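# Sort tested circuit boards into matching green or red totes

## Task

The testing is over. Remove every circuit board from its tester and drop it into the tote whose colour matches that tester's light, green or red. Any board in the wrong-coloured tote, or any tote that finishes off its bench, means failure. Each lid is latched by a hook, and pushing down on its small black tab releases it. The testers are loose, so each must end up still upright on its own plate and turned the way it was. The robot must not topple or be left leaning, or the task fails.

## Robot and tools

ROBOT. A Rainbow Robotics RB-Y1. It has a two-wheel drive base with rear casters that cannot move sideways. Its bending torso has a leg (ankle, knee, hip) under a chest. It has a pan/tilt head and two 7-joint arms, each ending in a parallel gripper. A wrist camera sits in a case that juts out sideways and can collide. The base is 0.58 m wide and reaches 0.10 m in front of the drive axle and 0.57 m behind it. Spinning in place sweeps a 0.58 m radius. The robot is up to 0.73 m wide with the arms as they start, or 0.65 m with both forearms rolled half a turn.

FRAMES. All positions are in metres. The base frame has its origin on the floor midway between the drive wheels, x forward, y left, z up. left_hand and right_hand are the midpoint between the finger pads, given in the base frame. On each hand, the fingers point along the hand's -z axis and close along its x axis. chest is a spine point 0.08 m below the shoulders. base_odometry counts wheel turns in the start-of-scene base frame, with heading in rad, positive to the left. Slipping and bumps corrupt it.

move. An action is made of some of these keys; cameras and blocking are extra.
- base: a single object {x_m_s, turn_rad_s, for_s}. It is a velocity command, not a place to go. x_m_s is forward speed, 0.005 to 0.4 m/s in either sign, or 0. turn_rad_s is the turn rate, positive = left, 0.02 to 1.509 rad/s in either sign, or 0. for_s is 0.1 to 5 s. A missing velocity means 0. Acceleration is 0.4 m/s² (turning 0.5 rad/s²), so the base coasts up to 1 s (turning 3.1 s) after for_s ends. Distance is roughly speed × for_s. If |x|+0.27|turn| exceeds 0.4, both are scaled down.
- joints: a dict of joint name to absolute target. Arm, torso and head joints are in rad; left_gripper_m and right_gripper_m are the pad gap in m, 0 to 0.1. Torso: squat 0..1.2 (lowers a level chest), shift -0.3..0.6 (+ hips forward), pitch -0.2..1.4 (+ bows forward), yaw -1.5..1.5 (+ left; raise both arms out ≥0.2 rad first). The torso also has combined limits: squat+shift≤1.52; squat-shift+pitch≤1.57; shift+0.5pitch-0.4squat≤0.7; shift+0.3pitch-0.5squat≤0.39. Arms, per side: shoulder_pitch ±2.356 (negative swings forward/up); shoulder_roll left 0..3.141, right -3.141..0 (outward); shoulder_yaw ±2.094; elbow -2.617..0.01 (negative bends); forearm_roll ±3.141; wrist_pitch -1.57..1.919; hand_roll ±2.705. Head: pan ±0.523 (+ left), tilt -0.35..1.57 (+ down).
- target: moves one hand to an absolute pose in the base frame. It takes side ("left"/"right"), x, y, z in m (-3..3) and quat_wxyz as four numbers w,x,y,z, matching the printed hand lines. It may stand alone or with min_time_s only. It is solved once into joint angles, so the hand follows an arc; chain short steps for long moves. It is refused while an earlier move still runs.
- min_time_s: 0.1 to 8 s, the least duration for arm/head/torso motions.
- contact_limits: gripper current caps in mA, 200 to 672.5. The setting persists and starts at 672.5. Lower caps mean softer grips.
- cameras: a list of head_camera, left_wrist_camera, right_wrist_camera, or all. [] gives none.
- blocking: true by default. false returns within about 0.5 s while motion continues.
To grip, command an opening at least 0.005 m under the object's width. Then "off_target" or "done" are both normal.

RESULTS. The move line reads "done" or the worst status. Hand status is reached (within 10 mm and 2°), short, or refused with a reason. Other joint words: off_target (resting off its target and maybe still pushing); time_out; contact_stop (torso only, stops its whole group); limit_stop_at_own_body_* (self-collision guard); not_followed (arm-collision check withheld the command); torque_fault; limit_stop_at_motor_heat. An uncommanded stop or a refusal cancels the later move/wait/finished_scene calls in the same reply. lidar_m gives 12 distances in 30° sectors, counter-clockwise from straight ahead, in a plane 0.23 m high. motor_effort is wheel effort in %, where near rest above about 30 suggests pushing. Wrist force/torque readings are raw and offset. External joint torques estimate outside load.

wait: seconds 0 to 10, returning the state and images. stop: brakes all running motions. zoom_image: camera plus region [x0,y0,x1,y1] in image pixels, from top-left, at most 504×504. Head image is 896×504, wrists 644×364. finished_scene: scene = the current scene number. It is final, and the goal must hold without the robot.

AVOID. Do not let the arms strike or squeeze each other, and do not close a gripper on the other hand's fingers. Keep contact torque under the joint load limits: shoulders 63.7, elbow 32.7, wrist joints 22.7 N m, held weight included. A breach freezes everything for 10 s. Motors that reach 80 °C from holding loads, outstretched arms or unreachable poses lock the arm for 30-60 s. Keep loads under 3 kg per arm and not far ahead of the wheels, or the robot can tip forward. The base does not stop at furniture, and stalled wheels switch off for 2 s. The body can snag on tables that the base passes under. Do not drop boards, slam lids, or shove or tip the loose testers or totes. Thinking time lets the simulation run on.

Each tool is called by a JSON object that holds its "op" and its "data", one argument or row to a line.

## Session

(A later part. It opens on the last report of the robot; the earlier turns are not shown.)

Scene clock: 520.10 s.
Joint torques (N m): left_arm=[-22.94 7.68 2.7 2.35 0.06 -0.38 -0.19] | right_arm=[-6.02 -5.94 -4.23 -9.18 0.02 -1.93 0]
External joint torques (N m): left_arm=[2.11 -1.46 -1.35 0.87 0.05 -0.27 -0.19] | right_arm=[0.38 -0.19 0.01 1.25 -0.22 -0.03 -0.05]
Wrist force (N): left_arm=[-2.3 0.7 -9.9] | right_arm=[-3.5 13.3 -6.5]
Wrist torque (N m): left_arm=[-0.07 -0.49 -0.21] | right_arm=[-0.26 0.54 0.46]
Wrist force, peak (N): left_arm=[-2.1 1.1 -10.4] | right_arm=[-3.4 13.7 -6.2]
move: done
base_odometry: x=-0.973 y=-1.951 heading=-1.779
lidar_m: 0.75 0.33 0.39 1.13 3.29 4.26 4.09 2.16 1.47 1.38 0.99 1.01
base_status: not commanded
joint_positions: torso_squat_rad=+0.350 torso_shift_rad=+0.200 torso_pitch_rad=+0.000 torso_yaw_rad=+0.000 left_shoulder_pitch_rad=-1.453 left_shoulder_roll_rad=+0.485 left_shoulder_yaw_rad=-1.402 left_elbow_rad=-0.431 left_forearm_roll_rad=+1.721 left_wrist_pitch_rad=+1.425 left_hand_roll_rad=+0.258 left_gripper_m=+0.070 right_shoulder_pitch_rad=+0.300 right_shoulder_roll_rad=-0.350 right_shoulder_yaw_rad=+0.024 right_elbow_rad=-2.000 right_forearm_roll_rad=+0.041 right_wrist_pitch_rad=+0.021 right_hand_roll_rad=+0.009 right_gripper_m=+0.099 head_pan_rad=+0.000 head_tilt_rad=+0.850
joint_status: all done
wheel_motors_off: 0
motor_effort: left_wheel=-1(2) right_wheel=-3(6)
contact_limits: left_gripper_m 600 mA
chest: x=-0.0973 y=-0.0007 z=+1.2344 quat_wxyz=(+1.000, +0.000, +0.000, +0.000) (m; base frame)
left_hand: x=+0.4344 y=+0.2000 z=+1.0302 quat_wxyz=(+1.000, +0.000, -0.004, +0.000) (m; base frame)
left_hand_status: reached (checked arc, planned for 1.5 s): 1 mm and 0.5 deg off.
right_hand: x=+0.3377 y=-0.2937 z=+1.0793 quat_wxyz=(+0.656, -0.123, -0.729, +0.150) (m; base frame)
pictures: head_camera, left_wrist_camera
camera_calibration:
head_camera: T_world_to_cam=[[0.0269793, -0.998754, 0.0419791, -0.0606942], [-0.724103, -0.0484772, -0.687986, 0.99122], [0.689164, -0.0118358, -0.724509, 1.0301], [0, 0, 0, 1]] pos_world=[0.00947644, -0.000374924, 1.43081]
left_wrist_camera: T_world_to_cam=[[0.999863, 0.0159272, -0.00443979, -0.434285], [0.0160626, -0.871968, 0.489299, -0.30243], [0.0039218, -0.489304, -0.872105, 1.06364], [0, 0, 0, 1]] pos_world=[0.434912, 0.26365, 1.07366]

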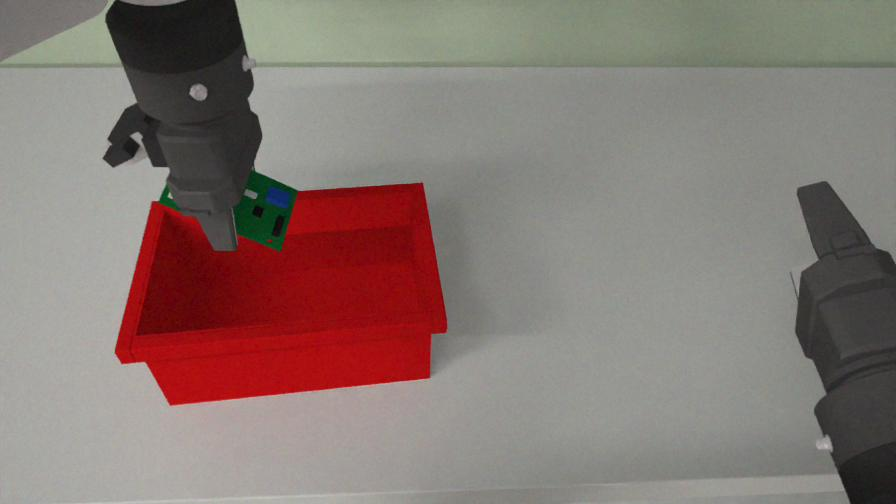

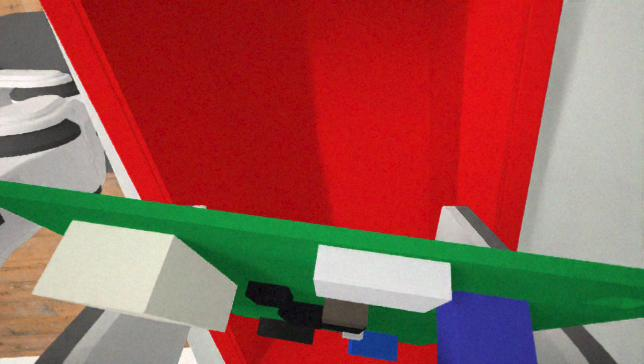

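{"op": "move", "data": {
  "target": {"side":"left","x":0.423,"y":0.178,"z":0.975,"quat_wxyz":[1,0,0,0]},
  "min_time_s": 1.5,
  "cameras": ["head_camera","left_wrist_camera"]
}}

Scene clock: 526.07 s.
Joint torques (N m): left_arm=[-22.39 6.97 2.82 0.53 0.02 -0.43 0.43] | right_arm=[-6.11 -5.66 -4.1 -9.15 0.1 -1.87 -0.02]
External joint torques (N m): left_arm=[2.25 -1.73 -1.36 -0.85 0.01 -0.33 0.43] | right_arm=[0.28 0.09 0.15 1.28 -0.14 0.03 -0.07]
Wrist force (N): left_arm=[-2.1 0.9 -9.7] | right_arm=[-3.3 13.3 -6.2]
Wrist torque (N m): left_arm=[-0.12 -0.47 -0.22] | right_arm=[-0.29 0.56 0.44]
Wrist force, peak (N): left_arm=[-2.2 0.7 -10.3] | right_arm=[-3.4 13.7 -6.2]
move: done
base_odometry: x=-0.973 y=-1.951 heading=-1.779
lidar_m: 0.74 0.33 0.40 1.12 3.29 4.26 4.10 2.16 1.48 1.37 0.99 1.02
base_status: not commanded
joint_positions: torso_squat_rad=+0.350 torso_shift_rad=+0.200 torso_pitch_rad=+0.000 torso_yaw_rad=+0.000 left_shoulder_pitch_rad=-1.371 left_shoulder_roll_rad=+0.423 left_shoulder_yaw_rad=-1.422 left_elbow_rad=-0.454 left_forearm_roll_rad=+1.697 left_wrist_pitch_rad=+1.327 left_hand_roll_rad=+0.318 left_gripper_m=+0.070 right_shoulder_pitch_rad=+0.300 right_shoulder_roll_rad=-0.350 right_shoulder_yaw_rad=+0.024 right_elbow_rad=-2.000 right_forearm_roll_rad=+0.041 right_wrist_pitch_rad=+0.021 right_hand_roll_rad=+0.009 right_gripper_m=+0.099 head_pan_rad=+0.000 head_tilt_rad=+0.850
joint_status: all done
wheel_motors_off: 0
motor_effort: left_wheel=+0(2) right_wheel=-4(5)
contact_limits: left_gripper_m 600 mA
chest: x=-0.0973 y=-0.0007 z=+1.2344 quat_wxyz=(+1.000, +0.000, +0.000, +0.000) (m; base frame)
left_hand: x=+0.4228 y=+0.1783 z=+0.9755 quat_wxyz=(+1.000, +0.000, -0.001, +0.000) (m; base frame)
left_hand_status: reached (checked arc, planned for 1.5 s): 1 mm and 0.1 deg off.
right_hand: x=+0.3377 y=-0.2937 z=+1.0793 quat_wxyz=(+0.656, -0.123, -0.729, +0.150) (m; base frame)
pictures: head_camera, left_wrist_camera
camera_calibration:
head_camera: T_world_to_cam=[[0.0269793, -0.998754, 0.0419791, -0.0606942], [-0.724103, -0.0484772, -0.687986, 0.99122], [0.689164, -0.0118358, -0.724509, 1.0301], [0, 0, 0, 1]] pos_world=[0.00947644, -0.000374924, 1.43081]
left_wrist_camera: T_world_to_cam=[[0.999828, 0.0156387, -0.00996466, -0.417127], [0.0185136, -0.872361, 0.488512, -0.294674], [-0.00105309, -0.488613, -0.8725, 1.00774], [0, 0, 0, 1]] pos_world=[0.423572, 0.241856, 1.01905]

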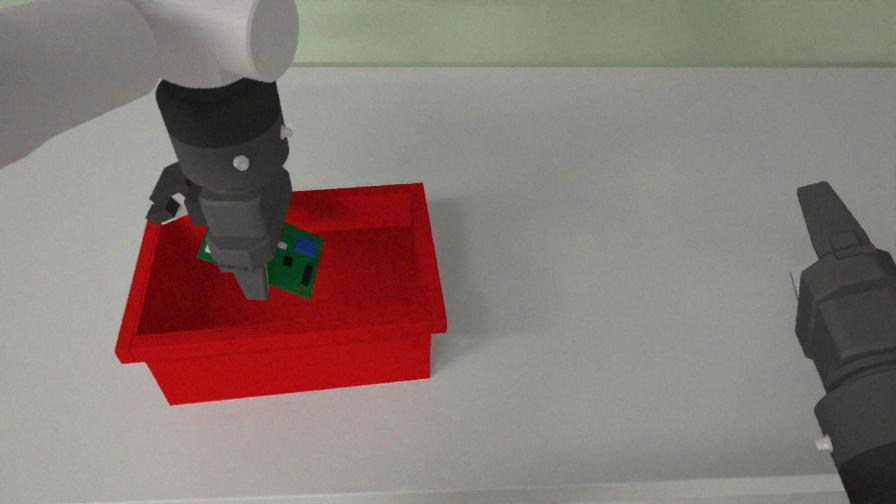

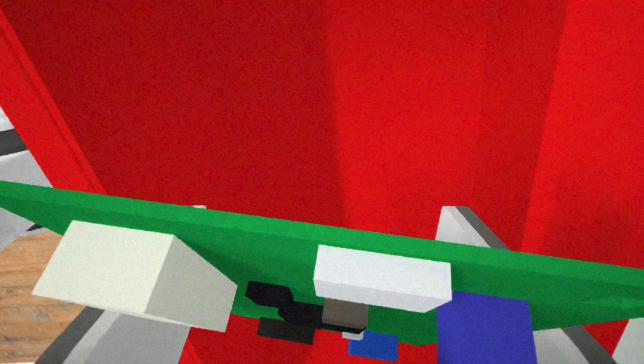

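{"op": "move", "data": {
  "target": {"side":"left","x":0.425,"y":0.175,"z":0.94,"quat_wxyz":[1,0,0,0]},
  "min_time_s": 2,
  "cameras": ["head_camera","left_wrist_camera"]
}}

Scene clock: 532.27 s.
Joint torques (N m): left_arm=[-22.31 6.32 3.79 2.38 0.04 -0.47 -0.2] | right_arm=[-6.1 -5.69 -4.05 -9.2 0.03 -1.95 0.07]
External joint torques (N m): left_arm=[2.08 -1.95 1.19 0.94 0.03 -0.31 -0.19] | right_arm=[0.29 0.06 0.2 1.23 -0.2 -0.05 0.02]
Wrist force (N): left_arm=[-2.4 0.9 -9.9] | right_arm=[-3.5 13.3 -6.1]
Wrist torque (N m): left_arm=[-0.12 -0.50 -0.23] | right_arm=[-0.28 0.54 0.46]
Wrist force, peak (N): left_arm=[-2.3 1.1 -10.3] | right_arm=[-3.4 13.7 -6.3]
move: done
base_odometry: x=-0.973 y=-1.951 heading=-1.779
lidar_m: 0.74 0.33 0.40 1.12 3.29 4.25 4.10 2.16 1.48 1.37 0.99 1.02
base_status: not commanded
joint_positions: torso_squat_rad=+0.350 torso_shift_rad=+0.200 torso_pitch_rad=+0.000 torso_yaw_rad=+0.000 left_shoulder_pitch_rad=-1.322 left_shoulder_roll_rad=+0.307 left_shoulder_yaw_rad=-1.421 left_elbow_rad=-0.267 left_forearm_roll_rad=+1.693 left_wrist_pitch_rad=+1.245 left_hand_roll_rad=+0.229 left_gripper_m=+0.070 right_shoulder_pitch_rad=+0.300 right_shoulder_roll_rad=-0.350 right_shoulder_yaw_rad=+0.024 right_elbow_rad=-2.000 right_forearm_roll_rad=+0.041 right_wrist_pitch_rad=+0.021 right_hand_roll_rad=+0.009 right_gripper_m=+0.099 head_pan_rad=+0.000 head_tilt_rad=+0.850
joint_status: all done
wheel_motors_off: 0
motor_effort: left_wheel=+0(2) right_wheel=-3(5)
contact_limits: left_gripper_m 600 mA
chest: x=-0.0973 y=-0.0007 z=+1.2344 quat_wxyz=(+1.000, +0.000, +0.000, +0.000) (m; base frame)
left_hand: x=+0.4245 y=+0.1752 z=+0.9403 quat_wxyz=(+1.000, -0.001, -0.017, +0.000) (m; base frame)
left_hand_status: reached (checked arc, as near as the solve gets, planned for 2.0 s): 1 mm and 2.0 deg off.
right_hand: x=+0.3377 y=-0.2937 z=+1.0793 quat_wxyz=(+0.656, -0.123, -0.729, +0.150) (m; base frame)
pictures: head_camera, left_wrist_camera
camera_calibration:
head_camera: T_world_to_cam=[[0.0269793, -0.998754, 0.0419791, -0.0606942], [-0.724103, -0.0484772, -0.687986, 0.99122], [0.689164, -0.0118358, -0.724509, 1.0301], [0, 0, 0, 1]] pos_world=[0.00947644, -0.000374924, 1.43081]
left_wrist_camera: T_world_to_cam=[[0.999645, 0.0154669, 0.0216903, -0.448881], [0.00282336, -0.871122, 0.491058, -0.276059], [0.02649, -0.490823, -0.870857, 0.96262], [0, 0, 0, 1]] pos_world=[0.424002, 0.238937, 0.983602]

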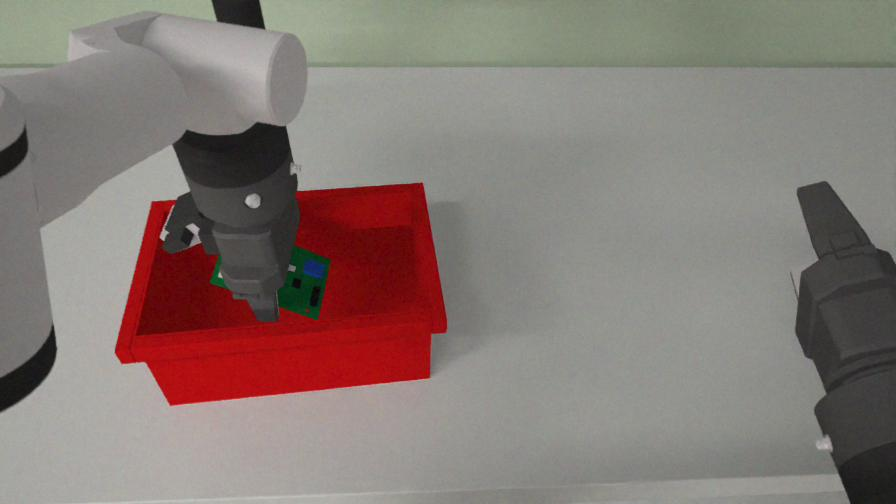

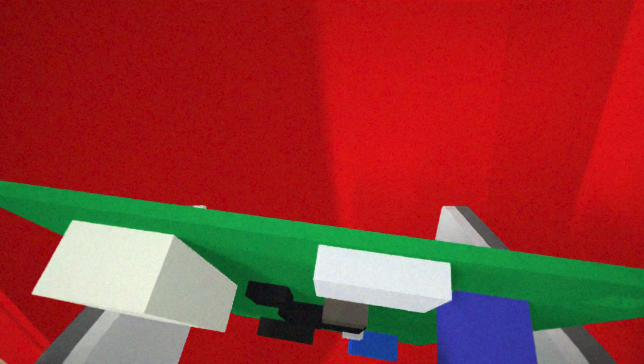

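{"op": "move", "data": {
  "target": {"side":"left","x":0.405,"y":0.175,"z":0.922,"quat_wxyz":[0.9976,0,-0.07,0]},
  "min_time_s": 2,
  "cameras": ["left_wrist_camera","head_camera"]
}}

Scene clock: 538.53 s.
Joint torques (N m): left_arm=[-15.7 8.86 3.84 0.99 -0.53 -0.28 0.16] | right_arm=[-5.98 -5.91 -4.29 -9.15 0.01 -1.86 0.11]
External joint torques (N m): left_arm=[7.3 0.52 -3.64 0 -0.42 0.01 0.16] | right_arm=[0.42 -0.16 -0.04 1.28 -0.23 0.04 0.06]
Wrist force (N): left_arm=[-1.1 -3.1 6.7] | right_arm=[-3.4 13.4 -6.3]
Wrist torque (N m): left_arm=[-0.07 0.34 -0.01] | right_arm=[-0.30 0.56 0.45]
Wrist force, peak (N): left_arm=[-2.5 0.8 -10.5] | right_arm=[-3.1 13.6 -6.3]
move: done
base_odometry: x=-0.973 y=-1.951 heading=-1.779
lidar_m: 0.74 0.33 0.39 1.12 3.29 4.25 4.10 2.16 1.47 1.37 0.99 1.02
base_status: not commanded
joint_positions: torso_squat_rad=+0.350 torso_shift_rad=+0.200 torso_pitch_rad=+0.000 torso_yaw_rad=+0.000 left_shoulder_pitch_rad=-1.259 left_shoulder_roll_rad=+0.612 left_shoulder_yaw_rad=-1.511 left_elbow_rad=-0.955 left_forearm_roll_rad=+1.539 left_wrist_pitch_rad=+1.052 left_hand_roll_rad=+0.656 left_gripper_m=+0.070 right_shoulder_pitch_rad=+0.300 right_shoulder_roll_rad=-0.350 right_shoulder_yaw_rad=+0.024 right_elbow_rad=-2.000 right_forearm_roll_rad=+0.041 right_wrist_pitch_rad=+0.021 right_hand_roll_rad=+0.009 right_gripper_m=+0.099 head_pan_rad=+0.000 head_tilt_rad=+0.850
joint_status: all done
wheel_motors_off: 0
motor_effort: left_wheel=+0(2) right_wheel=-3(6)
contact_limits: left_gripper_m 600 mA
chest: x=-0.0976 y=-0.0008 z=+1.2344 quat_wxyz=(+1.000, +0.000, +0.000, +0.000) (m; base frame)
left_hand: x=+0.4051 y=+0.1738 z=+0.9232 quat_wxyz=(+0.998, -0.002, -0.067, -0.001) (m; base frame)
left_hand_status: reached (checked arc, planned for 2.0 s): 2 mm and 0.4 deg off.
right_hand: x=+0.3375 y=-0.2937 z=+1.0795 quat_wxyz=(+0.656, -0.123, -0.729, +0.150) (m; base frame)
pictures: head_camera, left_wrist_camera
camera_calibration:
head_camera: T_world_to_cam=[[0.0268919, -0.998759, 0.0419205, -0.060706], [-0.723862, -0.0483777, -0.688247, 0.991439], [0.689421, -0.0118364, -0.724264, 1.03003], [0, 0, 0, 1]] pos_world=[0.00917611, -0.000475288, 1.43091]
left_wrist_camera: T_world_to_cam=[[0.99247, 0.0136197, 0.121728, -0.518145], [-0.0481974, -0.870206, 0.490324, -0.247647], [0.112607, -0.492499, -0.862997, 0.905721], [0, 0, 0, 1]] pos_world=[0.400317, 0.23762, 0.966135]

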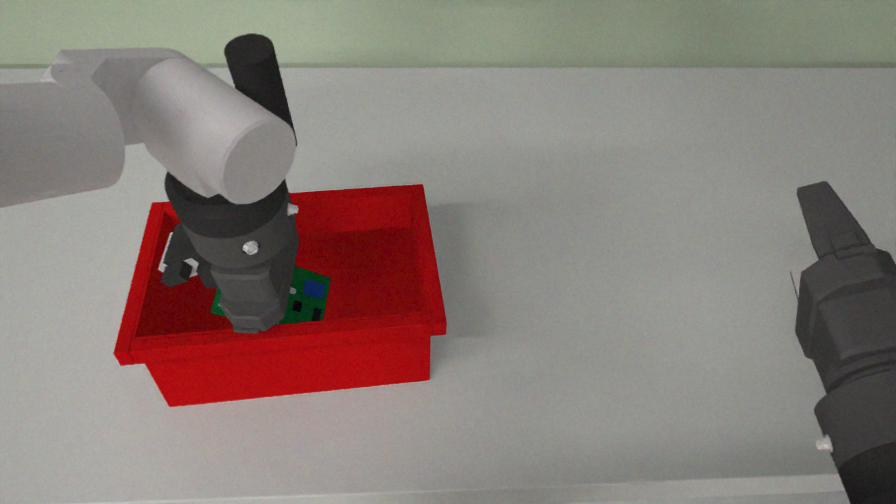

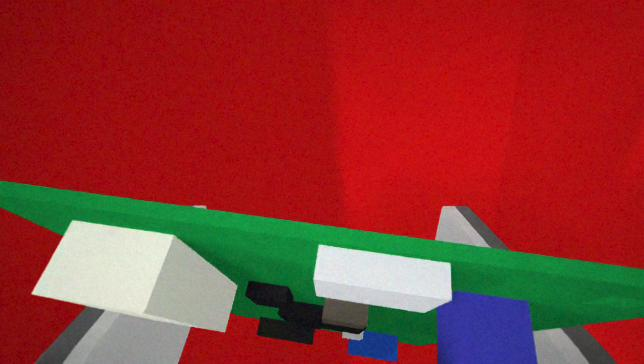

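Contact. Release gently, then lift.

{"op": "move", "data": {
  "joints": {"left_gripper_m":0.09},
  "cameras": ["left_wrist_camera"]
}}

{"op": "move", "data": {
  "target": {"side":"left","x":0.40,"y":0.178,"z":1.02,"quat_wxyz":[1,0,0,0]},
  "min_time_s": 2,
  "cameras": []
}}

{"op": "move", "data": {
  "target": {"side":"left","x":0.34,"y":0.14,"z":1.15,"quat_wxyz":[1,0,0,0]},
  "cameras": ["head_camera"]
}}

Scene clock: 549.30 s.
Joint torques (N m): left_arm=[-11.46 8.2 2.19 1.03 -0.72 0.33 0.05] | right_arm=[-6.03 -5.94 -4.41 -9.2 -0.09 -1.91 -0.02]
External joint torques (N m): left_arm=[11.55 -0.15 -5.29 0.03 -0.61 0.62 0.06] | right_arm=[0.38 -0.19 -0.17 1.23 -0.33 -0.01 -0.07]
Wrist force (N): left_arm=[3.1 -4.8 13.0] | right_arm=[-3.6 13.4 -6.2]
Wrist torque (N m): left_arm=[-0.03 0.96 0.13] | right_arm=[-0.30 0.51 0.47]
Wrist force, peak (N): left_arm=[2.9 -5.7 14.0] | right_arm=[-3.2 13.5 -6.5]
move: done
base_odometry: x=-0.973 y=-1.951 heading=-1.779
lidar_m: 0.75 0.32 0.40 1.13 3.29 4.26 4.10 2.15 1.48 1.37 0.99 1.01
base_status: not commanded
joint_positions: torso_squat_rad=+0.350 torso_shift_rad=+0.200 torso_pitch_rad=+0.000 torso_yaw_rad=+0.000 left_shoulder_pitch_rad=-1.260 left_shoulder_roll_rad=+0.612 left_shoulder_yaw_rad=-1.511 left_elbow_rad=-0.955 left_forearm_roll_rad=+1.539 left_wrist_pitch_rad=+1.052 left_hand_roll_rad=+0.656 left_gripper_m=+0.090 right_shoulder_pitch_rad=+0.300 right_shoulder_roll_rad=-0.350 right_shoulder_yaw_rad=+0.024 right_elbow_rad=-2.000 right_forearm_roll_rad=+0.041 right_wrist_pitch_rad=+0.021 right_hand_roll_rad=+0.009 right_gripper_m=+0.099 head_pan_rad=+0.000 head_tilt_rad=+0.850
joint_status: all done
wheel_motors_off: 0
motor_effort: left_wheel=+1(1) right_wheel=-2(5)
contact_limits: left_gripper_m 600 mA
chest: x=-0.0976 y=-0.0008 z=+1.2344 quat_wxyz=(+1.000, +0.001, +0.000, +0.000) (m; base frame)
left_hand: x=+0.4055 y=+0.1735 z=+0.9239 quat_wxyz=(+0.998, -0.002, -0.068, -0.001) (m; base frame)
right_hand: x=+0.3375 y=-0.2938 z=+1.0795 quat_wxyz=(+0.656, -0.123, -0.729, +0.150) (m; base frame)
pictures: left_wrist_camera
camera_calibration:
left_wrist_camera: T_world_to_cam=[[0.992301, 0.0134043, 0.12312, -0.519862], [-0.0491185, -0.870002, 0.490595, -0.24809], [0.113691, -0.492866, -0.862646, 0.905494], [0, 0, 0, 1]] pos_world=[0.400728, 0.237416, 0.966838]

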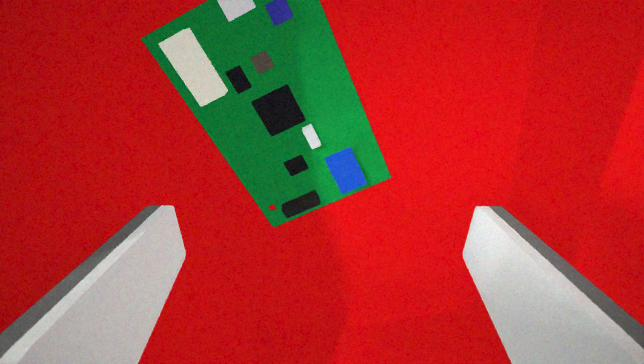

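Scene clock: 551.63 s.
Joint torques (N m): left_arm=[-22.99 9.6 8.76 2.32 0.38 0.27 -0.19] | right_arm=[-5.85 -5.87 -4.2 -9.06 -0.03 -1.9 0.07]
External joint torques (N m): left_arm=[0.76 0.84 1.14 0.92 0.36 0.34 -0.19] | right_arm=[0.55 -0.12 0.05 1.37 -0.27 0 0.02]
Wrist force (N): left_arm=[-2.0 0.6 -9.6] | right_arm=[-3.4 13.2 -6.2]
Wrist torque (N m): left_arm=[-0.09 -0.45 -0.23] | right_arm=[-0.27 0.55 0.45]
Wrist force, peak (N): left_arm=[3.2 -4.7 13.1] | right_arm=[-3.1 13.6 -6.5]
move: done
base_odometry: x=-0.973 y=-1.951 heading=-1.779
lidar_m: 0.74 0.32 0.40 1.13 3.29 4.25 4.10 2.16 1.48 1.37 0.99 1.02
base_status: not commanded
joint_positions: torso_squat_rad=+0.350 torso_shift_rad=+0.200 torso_pitch_rad=+0.000 torso_yaw_rad=+0.000 left_shoulder_pitch_rad=-1.423 left_shoulder_roll_rad=+0.671 left_shoulder_yaw_rad=-1.444 left_elbow_rad=-0.929 left_forearm_roll_rad=+1.705 left_wrist_pitch_rad=+1.357 left_hand_roll_rad=+0.564 left_gripper_m=+0.090 right_shoulder_pitch_rad=+0.300 right_shoulder_roll_rad=-0.350 right_shoulder_yaw_rad=+0.024 right_elbow_rad=-2.000 right_forearm_roll_rad=+0.041 right_wrist_pitch_rad=+0.021 right_hand_roll_rad=+0.009 right_gripper_m=+0.099 head_pan_rad=+0.000 head_tilt_rad=+0.850
joint_status: all done
wheel_motors_off: 0
motor_effort: left_wheel=+1(2) right_wheel=-3(5)
contact_limits: left_gripper_m 600 mA
chest: x=-0.0975 y=-0.0008 z=+1.2344 quat_wxyz=(+1.000, +0.000, +0.000, +0.000) (m; base frame)
left_hand: x=+0.4000 y=+0.1779 z=+1.0197 quat_wxyz=(+1.000, +0.000, +0.000, +0.000) (m; base frame)
left_hand_status: reached (checked arc, planned for 2.0 s): 0 mm and 0.1 deg off.
right_hand: x=+0.3376 y=-0.2937 z=+1.0794 quat_wxyz=(+0.656, -0.123, -0.729, +0.150) (m; base frame)
pictures: none
No camera images: "cameras" was empty.

Scene clock: 552.80 s.
Joint torques (N m): left_arm=[-19.04 7.5 9.37 1.79 0.16 -0.08 -0.26] | right_arm=[-5.8 -5.69 -4 -9.09 -0.14 -1.89 0.01]
External joint torques (N m): left_arm=[2.21 -0.19 -0.28 -0.25 0.13 -0.02 -0.26] | right_arm=[0.6 0.06 0.25 1.33 -0.37 0.01 -0.04]
Wrist force (N): left_arm=[-2.1 0.6 -9.6] | right_arm=[-3.4 13.3 -6.3]
Wrist torque (N m): left_arm=[-0.08 -0.49 -0.26] | right_arm=[-0.27 0.55 0.47]
Wrist force, peak (N): left_arm=[-2.2 0.5 -11.0] | right_arm=[-3.5 13.6 -6.3]
move: done
base_odometry: x=-0.973 y=-1.951 heading=-1.779
lidar_m: 0.74 0.32 0.39 1.12 3.29 4.25 4.10 2.16 1.48 1.37 0.99 1.01
base_status: not commanded
joint_positions: torso_squat_rad=+0.350 torso_shift_rad=+0.200 torso_pitch_rad=+0.000 torso_yaw_rad=+0.000 left_shoulder_pitch_rad=-1.637 left_shoulder_roll_rad=+0.884 left_shoulder_yaw_rad=-1.352 left_elbow_rad=-1.383 left_forearm_roll_rad=+1.807 left_wrist_pitch_rad=+1.561 left_hand_roll_rad=+0.884 left_gripper_m=+0.090 right_shoulder_pitch_rad=+0.300 right_shoulder_roll_rad=-0.350 right_shoulder_yaw_rad=+0.024 right_elbow_rad=-2.000 right_forearm_roll_rad=+0.041 right_wrist_pitch_rad=+0.021 right_hand_roll_rad=+0.009 right_gripper_m=+0.099 head_pan_rad=+0.000 head_tilt_rad=+0.850
joint_status: all done
wheel_motors_off: 0
motor_effort: left_wheel=+1(2) right_wheel=-2(5)
contact_limits: left_gripper_m 600 mA
chest: x=-0.0974 y=-0.0007 z=+1.2344 quat_wxyz=(+1.000, +0.000, +0.000, +0.000) (m; base frame)
left_hand: x=+0.3401 y=+0.1400 z=+1.1501 quat_wxyz=(+1.000, +0.000, +0.000, +0.000) (m; base frame)
left_hand_status: reached (checked arc, planned for 0.8 s): 0 mm and 0.0 deg off.
right_hand: x=+0.3377 y=-0.2937 z=+1.0794 quat_wxyz=(+0.656, -0.123, -0.729, +0.150) (m; base frame)
pictures: head_camera
camera_calibration:
head_camera: T_world_to_cam=[[0.0269735, -0.998754, 0.0419831, -0.0606972], [-0.724006, -0.0484774, -0.688088, 0.991294], [0.689266, -0.0118358, -0.724412, 1.03003], [0, 0, 0, 1]] pos_world=[0.00937625, -0.000374924, 1.43081]

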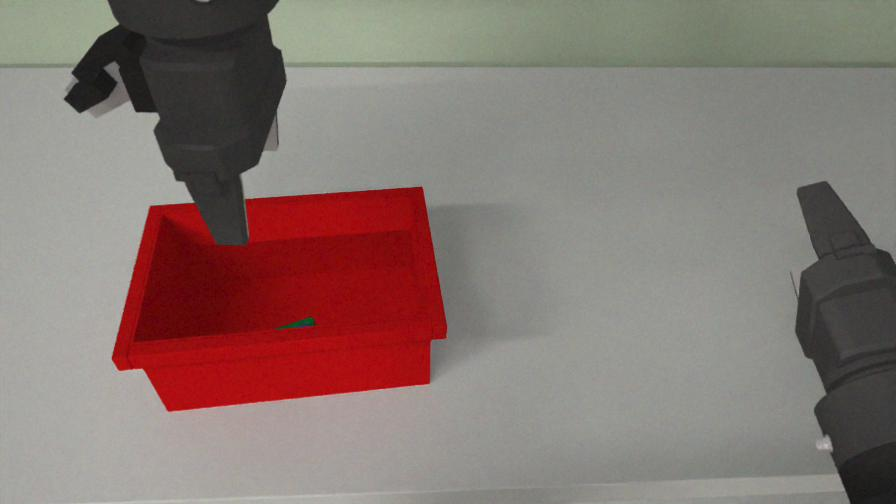

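{"op": "move", "data": {
  "base": {"x_m_s":-0.25,"for_s":2.8},
  "joints": {"torso_shift_rad":0.0,"head_tilt_rad":0.6},
  "cameras": ["head_camera"]
}}

{"op": "move", "data": {
  "base": {"turn_rad_s":0.65,"for_s":4.99},
  "cameras": []
}}

{"op": "move", "data": {
  "base": {"x_m_s":0.35,"for_s":3.8},
  "cameras": ["head_camera"]
}}

{"op": "move", "data": {
  "base": {"x_m_s":0.35,"for_s":3.8},
  "cameras": ["head_camera"]
}}

Scene clock: 570.23 s.
Joint torques (N m): left_arm=[-19.65 7.66 9.17 1.88 0.22 -0.12 -0.22] | right_arm=[-5.72 -6.04 -4.17 -9.16 -0.07 -1.87 0.04]
External joint torques (N m): left_arm=[1.61 -0.03 -0.47 -0.16 0.19 -0.06 -0.22] | right_arm=[0.69 -0.29 0.08 1.26 -0.31 0.03 -0.01]
Wrist force (N): left_arm=[-1.8 0.7 -9.3] | right_arm=[-3.5 13.2 -6.2]
Wrist torque (N m): left_arm=[-0.10 -0.45 -0.27] | right_arm=[-0.25 0.54 0.46]
Wrist force, peak (N): left_arm=[-2.3 0.8 -9.8] | right_arm=[-3.8 13.6 -6.9]
move: done
base_odometry: x=-0.828 y=-1.266 heading=-1.778
lidar_m: 1.00 1.02 1.42 2.80 3.24 3.54 3.40 2.25 1.54 1.43 1.45 1.40
base_status: done (sent for 2.8 of 2.8 s)
joint_positions: torso_squat_rad=+0.350 torso_shift_rad=+0.000 torso_pitch_rad=+0.000 torso_yaw_rad=+0.000 left_shoulder_pitch_rad=-1.636 left_shoulder_roll_rad=+0.884 left_shoulder_yaw_rad=-1.352 left_elbow_rad=-1.383 left_forearm_roll_rad=+1.807 left_wrist_pitch_rad=+1.561 left_hand_roll_rad=+0.884 left_gripper_m=+0.090 right_shoulder_pitch_rad=+0.300 right_shoulder_roll_rad=-0.350 right_shoulder_yaw_rad=+0.024 right_elbow_rad=-2.000 right_forearm_roll_rad=+0.041 right_wrist_pitch_rad=+0.021 right_hand_roll_rad=+0.009 right_gripper_m=+0.099 head_pan_rad=+0.000 head_tilt_rad=+0.600
joint_status: all done
wheel_motors_off: 0
motor_effort: left_wheel=+6(23) right_wheel=-3(26)
contact_limits: left_gripper_m 600 mA
chest: x=-0.2280 y=-0.0008 z=+1.2475 quat_wxyz=(+1.000, +0.000, +0.000, +0.000) (m; base frame)
left_hand: x=+0.2095 y=+0.1400 z=+1.1631 quat_wxyz=(+1.000, +0.000, +0.000, +0.000) (m; base frame)
right_hand: x=+0.2070 y=-0.2937 z=+1.0925 quat_wxyz=(+0.656, -0.123, -0.729, +0.150) (m; base frame)
pictures: head_camera
camera_calibration:
head_camera: T_world_to_cam=[[0.0154723, -0.998761, 0.0472885, -0.0678507], [-0.531289, -0.0482774, -0.845814, 1.17377], [0.847049, -0.0120372, -0.531378, 0.882623], [0, 0, 0, 1]] pos_world=[-0.122965, -0.000475985, 1.465]

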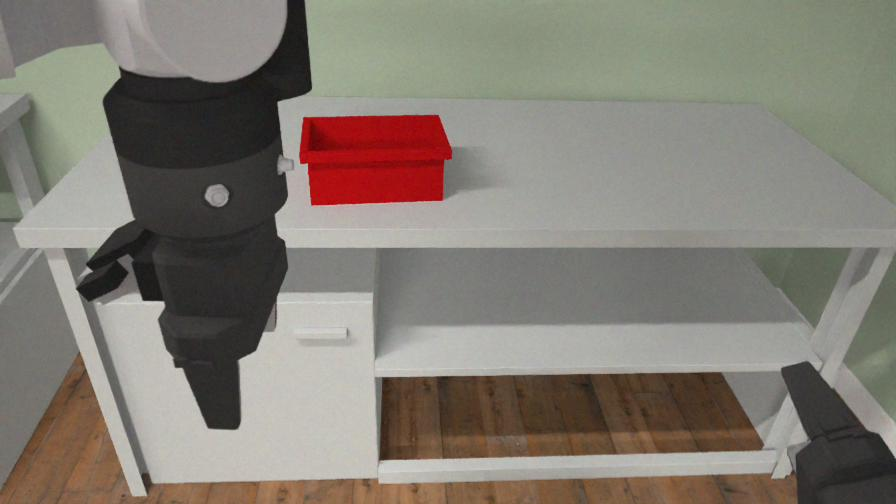

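Scene clock: 576.80 s.
Joint torques (N m): left_arm=[-19.65 7.35 9.22 1.78 0.13 -0.12 -0.32] | right_arm=[-6 -6 -4.33 -9.17 0.01 -1.88 0.05]
External joint torques (N m): left_arm=[1.61 -0.34 -0.43 -0.26 0.1 -0.06 -0.32] | right_arm=[0.41 -0.26 -0.09 1.26 -0.23 0.02 0]
Wrist force (N): left_arm=[-2.3 0.6 -9.3] | right_arm=[-3.4 12.8 -6.3]
Wrist torque (N m): left_arm=[-0.09 -0.48 -0.27] | right_arm=[-0.21 0.54 0.47]
Wrist force, peak (N): left_arm=[-2.1 0.9 -9.7] | right_arm=[-3.6 13.3 -6.4]
move: done
base_odometry: x=-0.828 y=-1.266 heading=+1.471
lidar_m: 3.40 2.00 1.46 1.41 1.40 1.52 1.03 1.07 1.46 3.20 3.33 3.44
base_status: done (sent for 5 of 5 s)
joint_positions: torso_squat_rad=+0.350 torso_shift_rad=+0.000 torso_pitch_rad=+0.000 torso_yaw_rad=+0.000 left_shoulder_pitch_rad=-1.636 left_shoulder_roll_rad=+0.884 left_shoulder_yaw_rad=-1.352 left_elbow_rad=-1.383 left_forearm_roll_rad=+1.807 left_wrist_pitch_rad=+1.561 left_hand_roll_rad=+0.884 left_gripper_m=+0.090 right_shoulder_pitch_rad=+0.300 right_shoulder_roll_rad=-0.350 right_shoulder_yaw_rad=+0.024 right_elbow_rad=-2.000 right_forearm_roll_rad=+0.041 right_wrist_pitch_rad=+0.021 right_hand_roll_rad=+0.009 right_gripper_m=+0.099 head_pan_rad=+0.000 head_tilt_rad=+0.600
joint_status: not commanded
wheel_motors_off: 0
motor_effort: left_wheel=+3(28) right_wheel=+2(30)
contact_limits: left_gripper_m 600 mA
chest: x=-0.2280 y=-0.0008 z=+1.2475 quat_wxyz=(+1.000, +0.000, +0.000, +0.000) (m; base frame)
left_hand: x=+0.2095 y=+0.1400 z=+1.1631 quat_wxyz=(+1.000, +0.000, +0.000, +0.000) (m; base frame)
right_hand: x=+0.2070 y=-0.2937 z=+1.0925 quat_wxyz=(+0.656, -0.123, -0.729, +0.150) (m; base frame)
pictures: none
No camera images: "cameras" was empty.

Scene clock: 581.93 s.
Joint torques (N m): left_arm=[-19.82 7.43 9.18 1.74 0.12 -0.11 -0.27] | right_arm=[-5.75 -5.66 -4.2 -9.05 -0.05 -1.92 0.03]
External joint torques (N m): left_arm=[1.44 -0.25 -0.47 -0.31 0.09 -0.05 -0.27] | right_arm=[0.65 0.09 0.05 1.37 -0.28 -0.02 -0.02]
Wrist force (N): left_arm=[-2.2 0.6 -9.5] | right_arm=[-3.6 13.1 -6.6]
Wrist torque (N m): left_arm=[-0.09 -0.48 -0.27] | right_arm=[-0.24 0.53 0.47]
Wrist force, peak (N): left_arm=[-2.1 0.8 -9.8] | right_arm=[-3.5 13.4 -6.4]
move: done
base_odometry: x=-0.697 y=+0.057 heading=+1.472
lidar_m: 2.08 1.97 1.45 1.39 1.46 2.02 2.33 2.44 3.32 3.24 3.34 2.11
base_status: done (sent for 3.8 of 3.8 s)
joint_positions: torso_squat_rad=+0.350 torso_shift_rad=+0.000 torso_pitch_rad=+0.000 torso_yaw_rad=+0.000 left_shoulder_pitch_rad=-1.636 left_shoulder_roll_rad=+0.884 left_shoulder_yaw_rad=-1.352 left_elbow_rad=-1.383 left_forearm_roll_rad=+1.807 left_wrist_pitch_rad=+1.561 left_hand_roll_rad=+0.884 left_gripper_m=+0.090 right_shoulder_pitch_rad=+0.300 right_shoulder_roll_rad=-0.350 right_shoulder_yaw_rad=+0.024 right_elbow_rad=-2.000 right_forearm_roll_rad=+0.041 right_wrist_pitch_rad=+0.021 right_hand_roll_rad=+0.009 right_gripper_m=+0.099 head_pan_rad=+0.000 head_tilt_rad=+0.600
joint_status: not commanded
wheel_motors_off: 0
motor_effort: left_wheel=+2(29) right_wheel=-4(30)
contact_limits: left_gripper_m 600 mA
chest: x=-0.2280 y=-0.0007 z=+1.2475 quat_wxyz=(+1.000, +0.000, +0.000, +0.000) (m; base frame)
left_hand: x=+0.2095 y=+0.1400 z=+1.1631 quat_wxyz=(+1.000, +0.000, +0.000, +0.000) (m; base frame)
right_hand: x=+0.2071 y=-0.2937 z=+1.0925 quat_wxyz=(+0.656, -0.123, -0.729, +0.150) (m; base frame)
pictures: head_camera
camera_calibration:
head_camera: T_world_to_cam=[[0.0154794, -0.998761, 0.0472875, -0.0678484], [-0.531406, -0.0482786, -0.84574, 1.17365], [0.846976, -0.0120373, -0.531495, 0.882784], [0, 0, 0, 1]] pos_world=[-0.122964, -0.000475981, 1.465]

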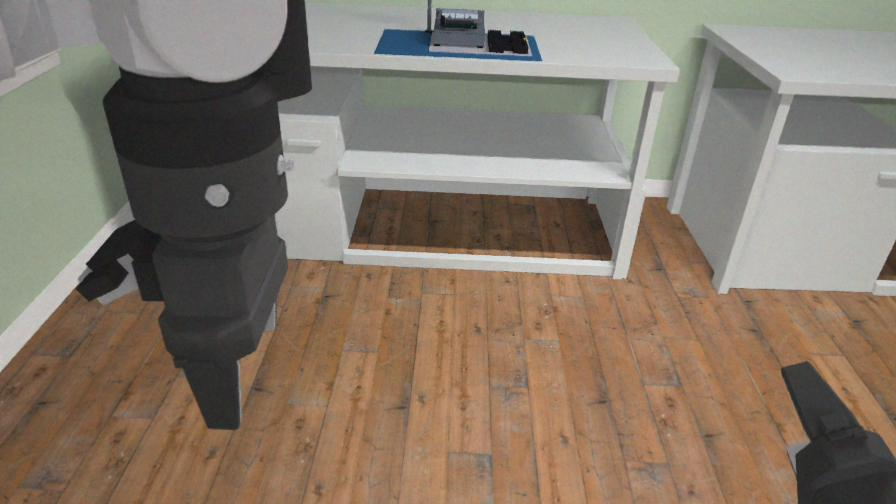

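Scene clock: 587.07 s.
Joint torques (N m): left_arm=[-19.6 7.7 9.28 1.78 0.11 -0.03 -0.21] | right_arm=[-5.92 -5.74 -4.16 -9.09 -0.05 -2 0.09]
External joint torques (N m): left_arm=[1.66 0.02 -0.37 -0.26 0.08 0.03 -0.21] | right_arm=[0.49 0.01 0.09 1.34 -0.28 -0.1 0.04]
Wrist force (N): left_arm=[-2.1 0.6 -9.5] | right_arm=[-3.8 12.9 -6.1]
Wrist torque (N m): left_arm=[-0.08 -0.48 -0.28] | right_arm=[-0.22 0.52 0.46]
Wrist force, peak (N): left_arm=[-2.5 0.9 -9.6] | right_arm=[-3.8 13.2 -6.6]
move: done
base_odometry: x=-0.565 y=+1.381 heading=+1.472
lidar_m: 1.35 0.82 1.01 1.38 1.44 2.00 3.67 3.81 3.36 2.87 0.95 0.95
base_status: done (sent for 3.8 of 3.8 s)
joint_positions: torso_squat_rad=+0.350 torso_shift_rad=+0.000 torso_pitch_rad=+0.000 torso_yaw_rad=+0.000 left_shoulder_pitch_rad=-1.636 left_shoulder_roll_rad=+0.884 left_shoulder_yaw_rad=-1.352 left_elbow_rad=-1.383 left_forearm_roll_rad=+1.807 left_wrist_pitch_rad=+1.561 left_hand_roll_rad=+0.884 left_gripper_m=+0.090 right_shoulder_pitch_rad=+0.300 right_shoulder_roll_rad=-0.350 right_shoulder_yaw_rad=+0.024 right_elbow_rad=-2.000 right_forearm_roll_rad=+0.041 right_wrist_pitch_rad=+0.021 right_hand_roll_rad=+0.009 right_gripper_m=+0.099 head_pan_rad=+0.000 head_tilt_rad=+0.600
joint_status: not commanded
wheel_motors_off: 0
motor_effort: left_wheel=+1(27) right_wheel=-5(19)
contact_limits: left_gripper_m 600 mA
chest: x=-0.2280 y=-0.0007 z=+1.2475 quat_wxyz=(+1.000, +0.000, +0.000, +0.000) (m; base frame)
left_hand: x=+0.2095 y=+0.1400 z=+1.1631 quat_wxyz=(+1.000, +0.000, +0.000, +0.000) (m; base frame)
right_hand: x=+0.2071 y=-0.2937 z=+1.0925 quat_wxyz=(+0.656, -0.123, -0.729, +0.150) (m; base frame)
pictures: head_camera
camera_calibration:
head_camera: T_world_to_cam=[[0.0154794, -0.998761, 0.0472875, -0.0678484], [-0.531406, -0.0482786, -0.84574, 1.17365], [0.846976, -0.0120373, -0.531495, 0.882784], [0, 0, 0, 1]] pos_world=[-0.122964, -0.000475981, 1.465]

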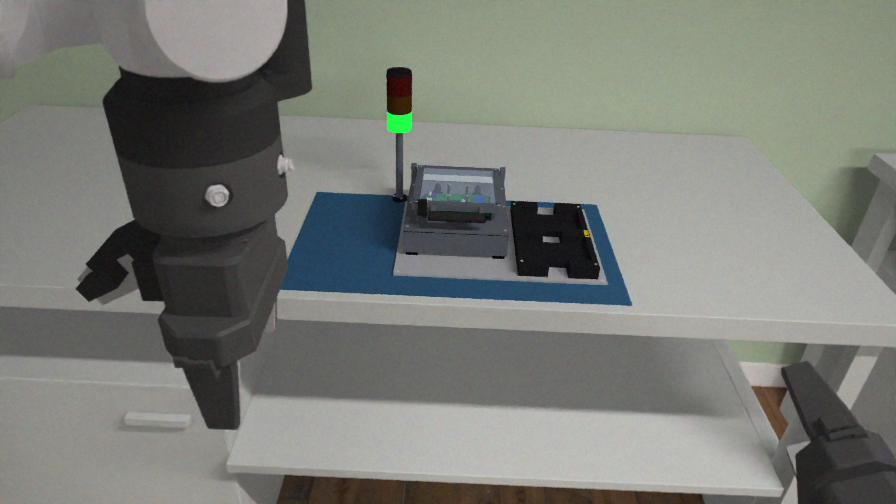

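{"op": "move", "data": {
  "base": {"turn_rad_s":-0.15,"for_s":0.47}
}}

{"op": "move", "data": {
  "base": {"x_m_s":0.2,"for_s":2.25},
  "joints": {"torso_shift_rad":0.15,"head_tilt_rad":0.85,"left_gripper_m":0}
}}

Scene clock: 621.57 s.
Joint torques (N m): left_arm=[-19.75 7.57 9.36 1.87 0.26 -0.11 -0.22] | right_arm=[-5.96 -5.75 -4.21 -9.04 -0.05 -1.86 0.06]
External joint torques (N m): left_arm=[1.51 -0.11 -0.29 -0.18 0.23 -0.05 -0.22] | right_arm=[0.44 0 0.03 1.38 -0.29 0.04 0.01]
Wrist force (N): left_arm=[-2.1 0.8 -9.4] | right_arm=[-3.6 13.1 -6.3]
Wrist torque (N m): left_arm=[-0.12 -0.47 -0.28] | right_arm=[-0.25 0.53 0.45]
Wrist force, peak (N): left_arm=[-2.5 0.7 -9.6] | right_arm=[-3.9 13.2 -6.4]
move: done
base_odometry: x=-0.565 y=+1.381 heading=+1.402
lidar_m: 1.35 0.81 0.95 1.38 1.42 1.87 3.67 3.82 3.43 3.26 1.23 0.95
base_status: done (sent for 0.47 of 0.47 s)
joint_positions: torso_squat_rad=+0.350 torso_shift_rad=+0.000 torso_pitch_rad=+0.000 torso_yaw_rad=+0.000 left_shoulder_pitch_rad=-1.636 left_shoulder_roll_rad=+0.884 left_shoulder_yaw_rad=-1.352 left_elbow_rad=-1.383 left_forearm_roll_rad=+1.807 left_wrist_pitch_rad=+1.561 left_hand_roll_rad=+0.884 left_gripper_m=+0.090 right_shoulder_pitch_rad=+0.300 right_shoulder_roll_rad=-0.350 right_shoulder_yaw_rad=+0.024 right_elbow_rad=-2.000 right_forearm_roll_rad=+0.041 right_wrist_pitch_rad=+0.021 right_hand_roll_rad=+0.009 right_gripper_m=+0.099 head_pan_rad=+0.000 head_tilt_rad=+0.600
joint_status: not commanded
wheel_motors_off: 0
motor_effort: left_wheel=+2(25) right_wheel=-5(24)
contact_limits: left_gripper_m 600 mA
chest: x=-0.2280 y=-0.0007 z=+1.2475 quat_wxyz=(+1.000, +0.000, +0.000, +0.000) (m; base frame)
left_hand: x=+0.2095 y=+0.1400 z=+1.1631 quat_wxyz=(+1.000, +0.000, +0.000, +0.000) (m; base frame)
right_hand: x=+0.2071 y=-0.2937 z=+1.0925 quat_wxyz=(+0.656, -0.123, -0.729, +0.150) (m; base frame)
pictures: head_camera, left_wrist_camera, right_wrist_camera
camera_calibration:
head_camera: T_world_to_cam=[[0.0154794, -0.998761, 0.0472875, -0.0677485], [-0.531406, -0.0482786, -0.84574, 1.17365], [0.846976, -0.0120373, -0.531495, 0.882786], [0, 0, 0, 1]] pos_world=[-0.122964, -0.000375981, 1.465]
left_wrist_camera: T_world_to_cam=[[0.999799, 0.015491, -0.0127355, -0.198199], [0.019739, -0.872296, 0.48858, -0.415999], [-0.00354052, -0.488733, -0.872426, 1.1529], [0, 0, 0, 1]] pos_world=[0.210452, 0.203654, 1.20654]
right_wrist_camera: T_world_to_cam=[[0.125071, -0.357526, -0.92549, 0.882612], [-0.458004, 0.80667, -0.373519, 0.773032], [0.880108, 0.470594, -0.0628575, 0.0963864], [0, 0, 0, 1]] pos_world=[0.158832, -0.353384, 1.11165]

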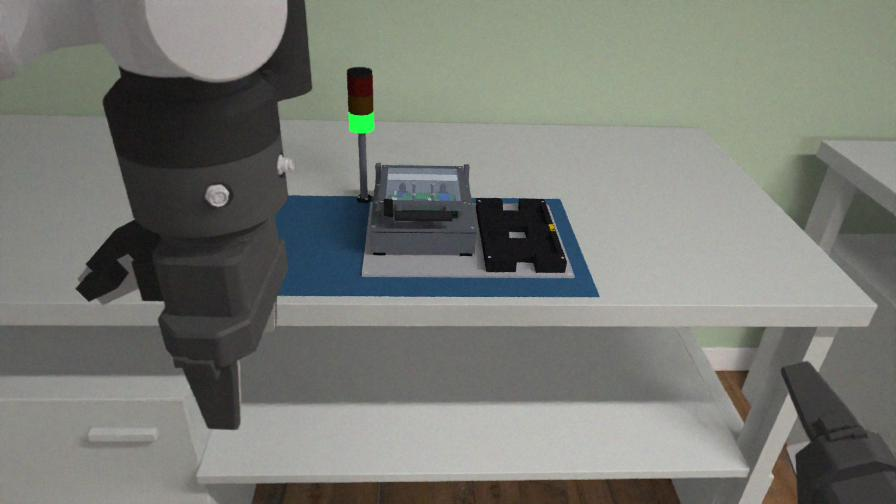

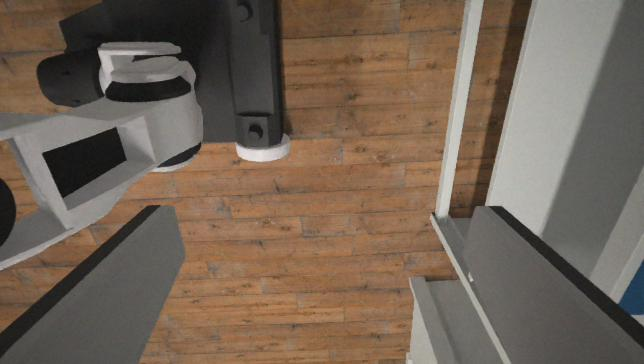

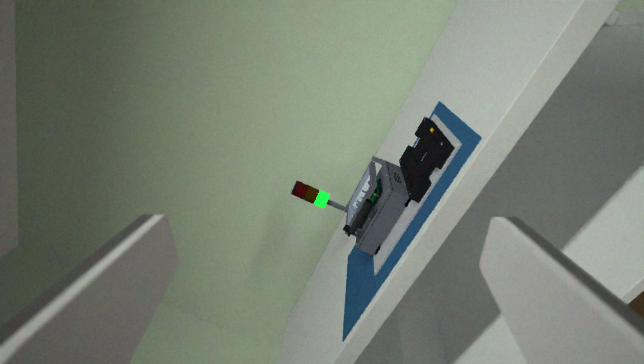

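Scene clock: 624.70 s.
Joint torques (N m): left_arm=[-19.79 7.37 9.13 1.88 0.22 -0.07 -0.23] | right_arm=[-5.85 -5.79 -4.11 -9.04 -0.06 -1.87 0]
External joint torques (N m): left_arm=[1.46 -0.32 -0.52 -0.16 0.19 -0.01 -0.23] | right_arm=[0.55 -0.04 0.14 1.38 -0.29 0.02 -0.05]
Wrist force (N): left_arm=[-2.3 0.9 -9.4] | right_arm=[-3.3 13.5 -6.0]
Wrist torque (N m): left_arm=[-0.13 -0.50 -0.26] | right_arm=[-0.30 0.55 0.47]
Wrist force, peak (N): left_arm=[-2.0 0.9 -9.8] | right_arm=[-3.5 13.7 -6.9]
move: done
base_odometry: x=-0.489 y=+1.828 heading=+1.402
lidar_m: 0.90 0.66 0.50 0.82 1.44 1.90 4.12 4.25 3.40 1.06 0.68 0.90
base_status: done (sent for 2.27 of 2.27 s)
joint_positions: torso_squat_rad=+0.350 torso_shift_rad=+0.150 torso_pitch_rad=+0.000 torso_yaw_rad=+0.000 left_shoulder_pitch_rad=-1.636 left_shoulder_roll_rad=+0.884 left_shoulder_yaw_rad=-1.352 left_elbow_rad=-1.383 left_forearm_roll_rad=+1.807 left_wrist_pitch_rad=+1.561 left_hand_roll_rad=+0.884 left_gripper_m=+0.000 right_shoulder_pitch_rad=+0.300 right_shoulder_roll_rad=-0.350 right_shoulder_yaw_rad=+0.024 right_elbow_rad=-2.000 right_forearm_roll_rad=+0.041 right_wrist_pitch_rad=+0.021 right_hand_roll_rad=+0.009 right_gripper_m=+0.099 head_pan_rad=+0.000 head_tilt_rad=+0.850
joint_status: all done
wheel_motors_off: 0
motor_effort: left_wheel=-2(28) right_wheel=+0(35)
contact_limits: left_gripper_m 600 mA
chest: x=-0.1297 y=-0.0007 z=+1.2401 quat_wxyz=(+1.000, +0.000, +0.000, +0.000) (m; base frame)
left_hand: x=+0.3078 y=+0.1400 z=+1.1557 quat_wxyz=(+1.000, +0.000, +0.000, +0.000) (m; base frame)
right_hand: x=+0.3053 y=-0.2937 z=+1.0851 quat_wxyz=(+0.656, -0.123, -0.729, +0.150) (m; base frame)
pictures: head_camera, left_wrist_camera, right_wrist_camera
camera_calibration:
head_camera: T_world_to_cam=[[0.0269793, -0.998754, 0.0419791, -0.0600594], [-0.724103, -0.0484772, -0.687986, 0.971681], [0.689164, -0.0118358, -0.724509, 1.05656], [0, 0, 0, 1]] pos_world=[-0.0229236, -0.000374924, 1.43651]
left_wrist_camera: T_world_to_cam=[[0.999799, 0.015491, -0.0127355, -0.296473], [0.019739, -0.872296, 0.48858, -0.414322], [-0.00354052, -0.488733, -0.872426, 1.14679], [0, 0, 0, 1]] pos_world=[0.308652, 0.203654, 1.19914]
right_wrist_camera: T_world_to_cam=[[0.125071, -0.357526, -0.92549, 0.863469], [-0.458004, 0.80667, -0.373519, 0.81529], [0.880108, 0.470594, -0.0628575, 0.00940663], [0, 0, 0, 1]] pos_world=[0.257132, -0.353384, 1.10425]

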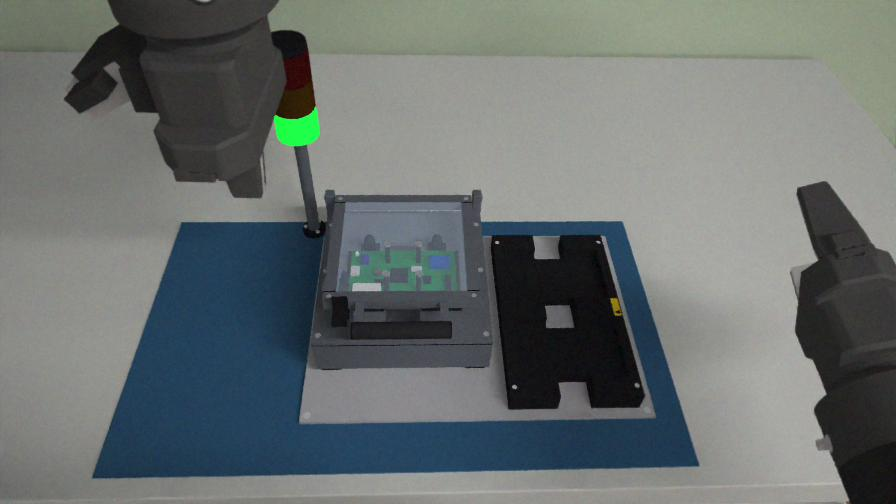

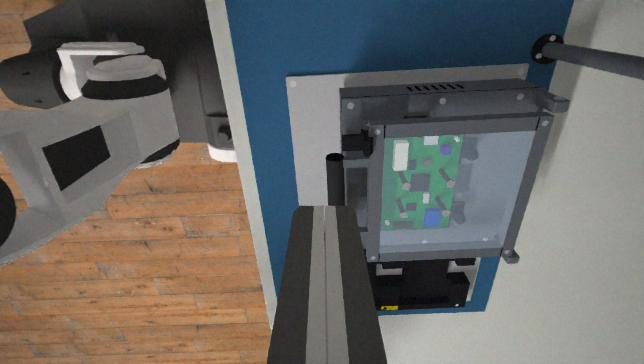

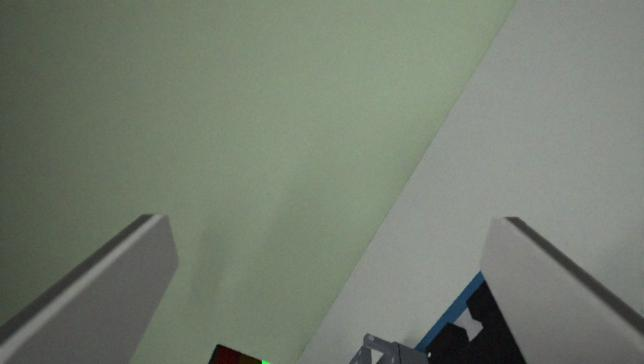

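{"op": "move", "data": {
  "target": {"side":"left","x":0.3,"y":0.15,"z":1.06,"quat_wxyz":[1,0,0,0]},
  "cameras": ["left_wrist_camera"]
}}

{"op": "zoom_image", "data": {
  "camera": "left_wrist_camera",
  "region": [220, 60, 644, 364]
}}

Scene clock: 635.60 s.
Joint torques (N m): left_arm=[-20.74 7.55 10.2 0.95 0.37 -0.07 0.28] | right_arm=[-5.88 -5.96 -4.34 -9.16 -0.03 -1.94 0.03]
External joint torques (N m): left_arm=[0.32 -0.27 0.3 -0.26 0.34 -0.01 0.28] | right_arm=[0.52 -0.21 -0.09 1.27 -0.27 -0.04 -0.02]
Wrist force (N): left_arm=[-2.2 0.7 -9.4] | right_arm=[-3.4 13.4 -6.6]
Wrist torque (N m): left_arm=[-0.12 -0.47 -0.23] | right_arm=[-0.28 0.53 0.46]
Wrist force, peak (N): left_arm=[-2.4 0.5 -10.9] | right_arm=[-3.3 13.8 -6.5]
move: done
base_odometry: x=-0.489 y=+1.828 heading=+1.402
lidar_m: 0.90 0.66 0.50 0.83 1.44 1.90 4.12 4.24 3.40 1.05 0.68 0.91
base_status: not commanded
joint_positions: torso_squat_rad=+0.350 torso_shift_rad=+0.150 torso_pitch_rad=+0.000 torso_yaw_rad=+0.000 left_shoulder_pitch_rad=-1.469 left_shoulder_roll_rad=+0.875 left_shoulder_yaw_rad=-1.431 left_elbow_rad=-1.471 left_forearm_roll_rad=+1.684 left_wrist_pitch_rad=+1.368 left_hand_roll_rad=+0.922 left_gripper_m=+0.000 right_shoulder_pitch_rad=+0.300 right_shoulder_roll_rad=-0.350 right_shoulder_yaw_rad=+0.024 right_elbow_rad=-2.000 right_forearm_roll_rad=+0.041 right_wrist_pitch_rad=+0.021 right_hand_roll_rad=+0.009 right_gripper_m=+0.099 head_pan_rad=+0.000 head_tilt_rad=+0.850
joint_status: all done
wheel_motors_off: 0
motor_effort: left_wheel=-3(4) right_wheel=+1(4)
contact_limits: left_gripper_m 600 mA
chest: x=-0.1298 y=-0.0007 z=+1.2401 quat_wxyz=(+1.000, +0.000, +0.000, +0.000) (m; base frame)
left_hand: x=+0.2999 y=+0.1501 z=+1.0600 quat_wxyz=(+1.000, +0.000, +0.000, +0.000) (m; base frame)
left_hand_status: reached (checked arc, planned for 0.5 s): 0 mm and 0.0 deg off.
right_hand: x=+0.3053 y=-0.2937 z=+1.0851 quat_wxyz=(+0.656, -0.123, -0.729, +0.150) (m; base frame)
pictures: left_wrist_camera
camera_calibration:
left_wrist_camera: T_world_to_cam=[[0.999802, 0.0155968, -0.0123345, -0.290519], [0.0196349, -0.87236, 0.488469, -0.358433], [-0.0031416, -0.488615, -0.872494, 1.06814], [0, 0, 0, 1]] pos_world=[0.300855, 0.213755, 1.10344]

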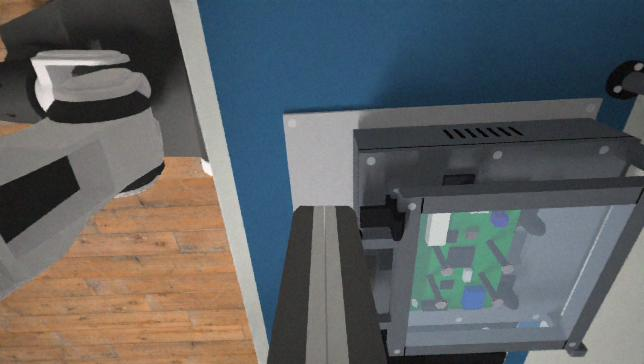

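Scaled by 1.189 from the camera's 644x364 image, which has a finer 920x520 frame.

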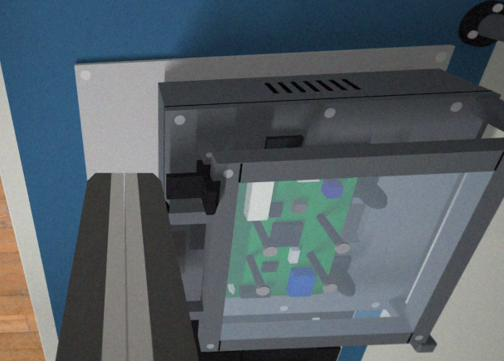

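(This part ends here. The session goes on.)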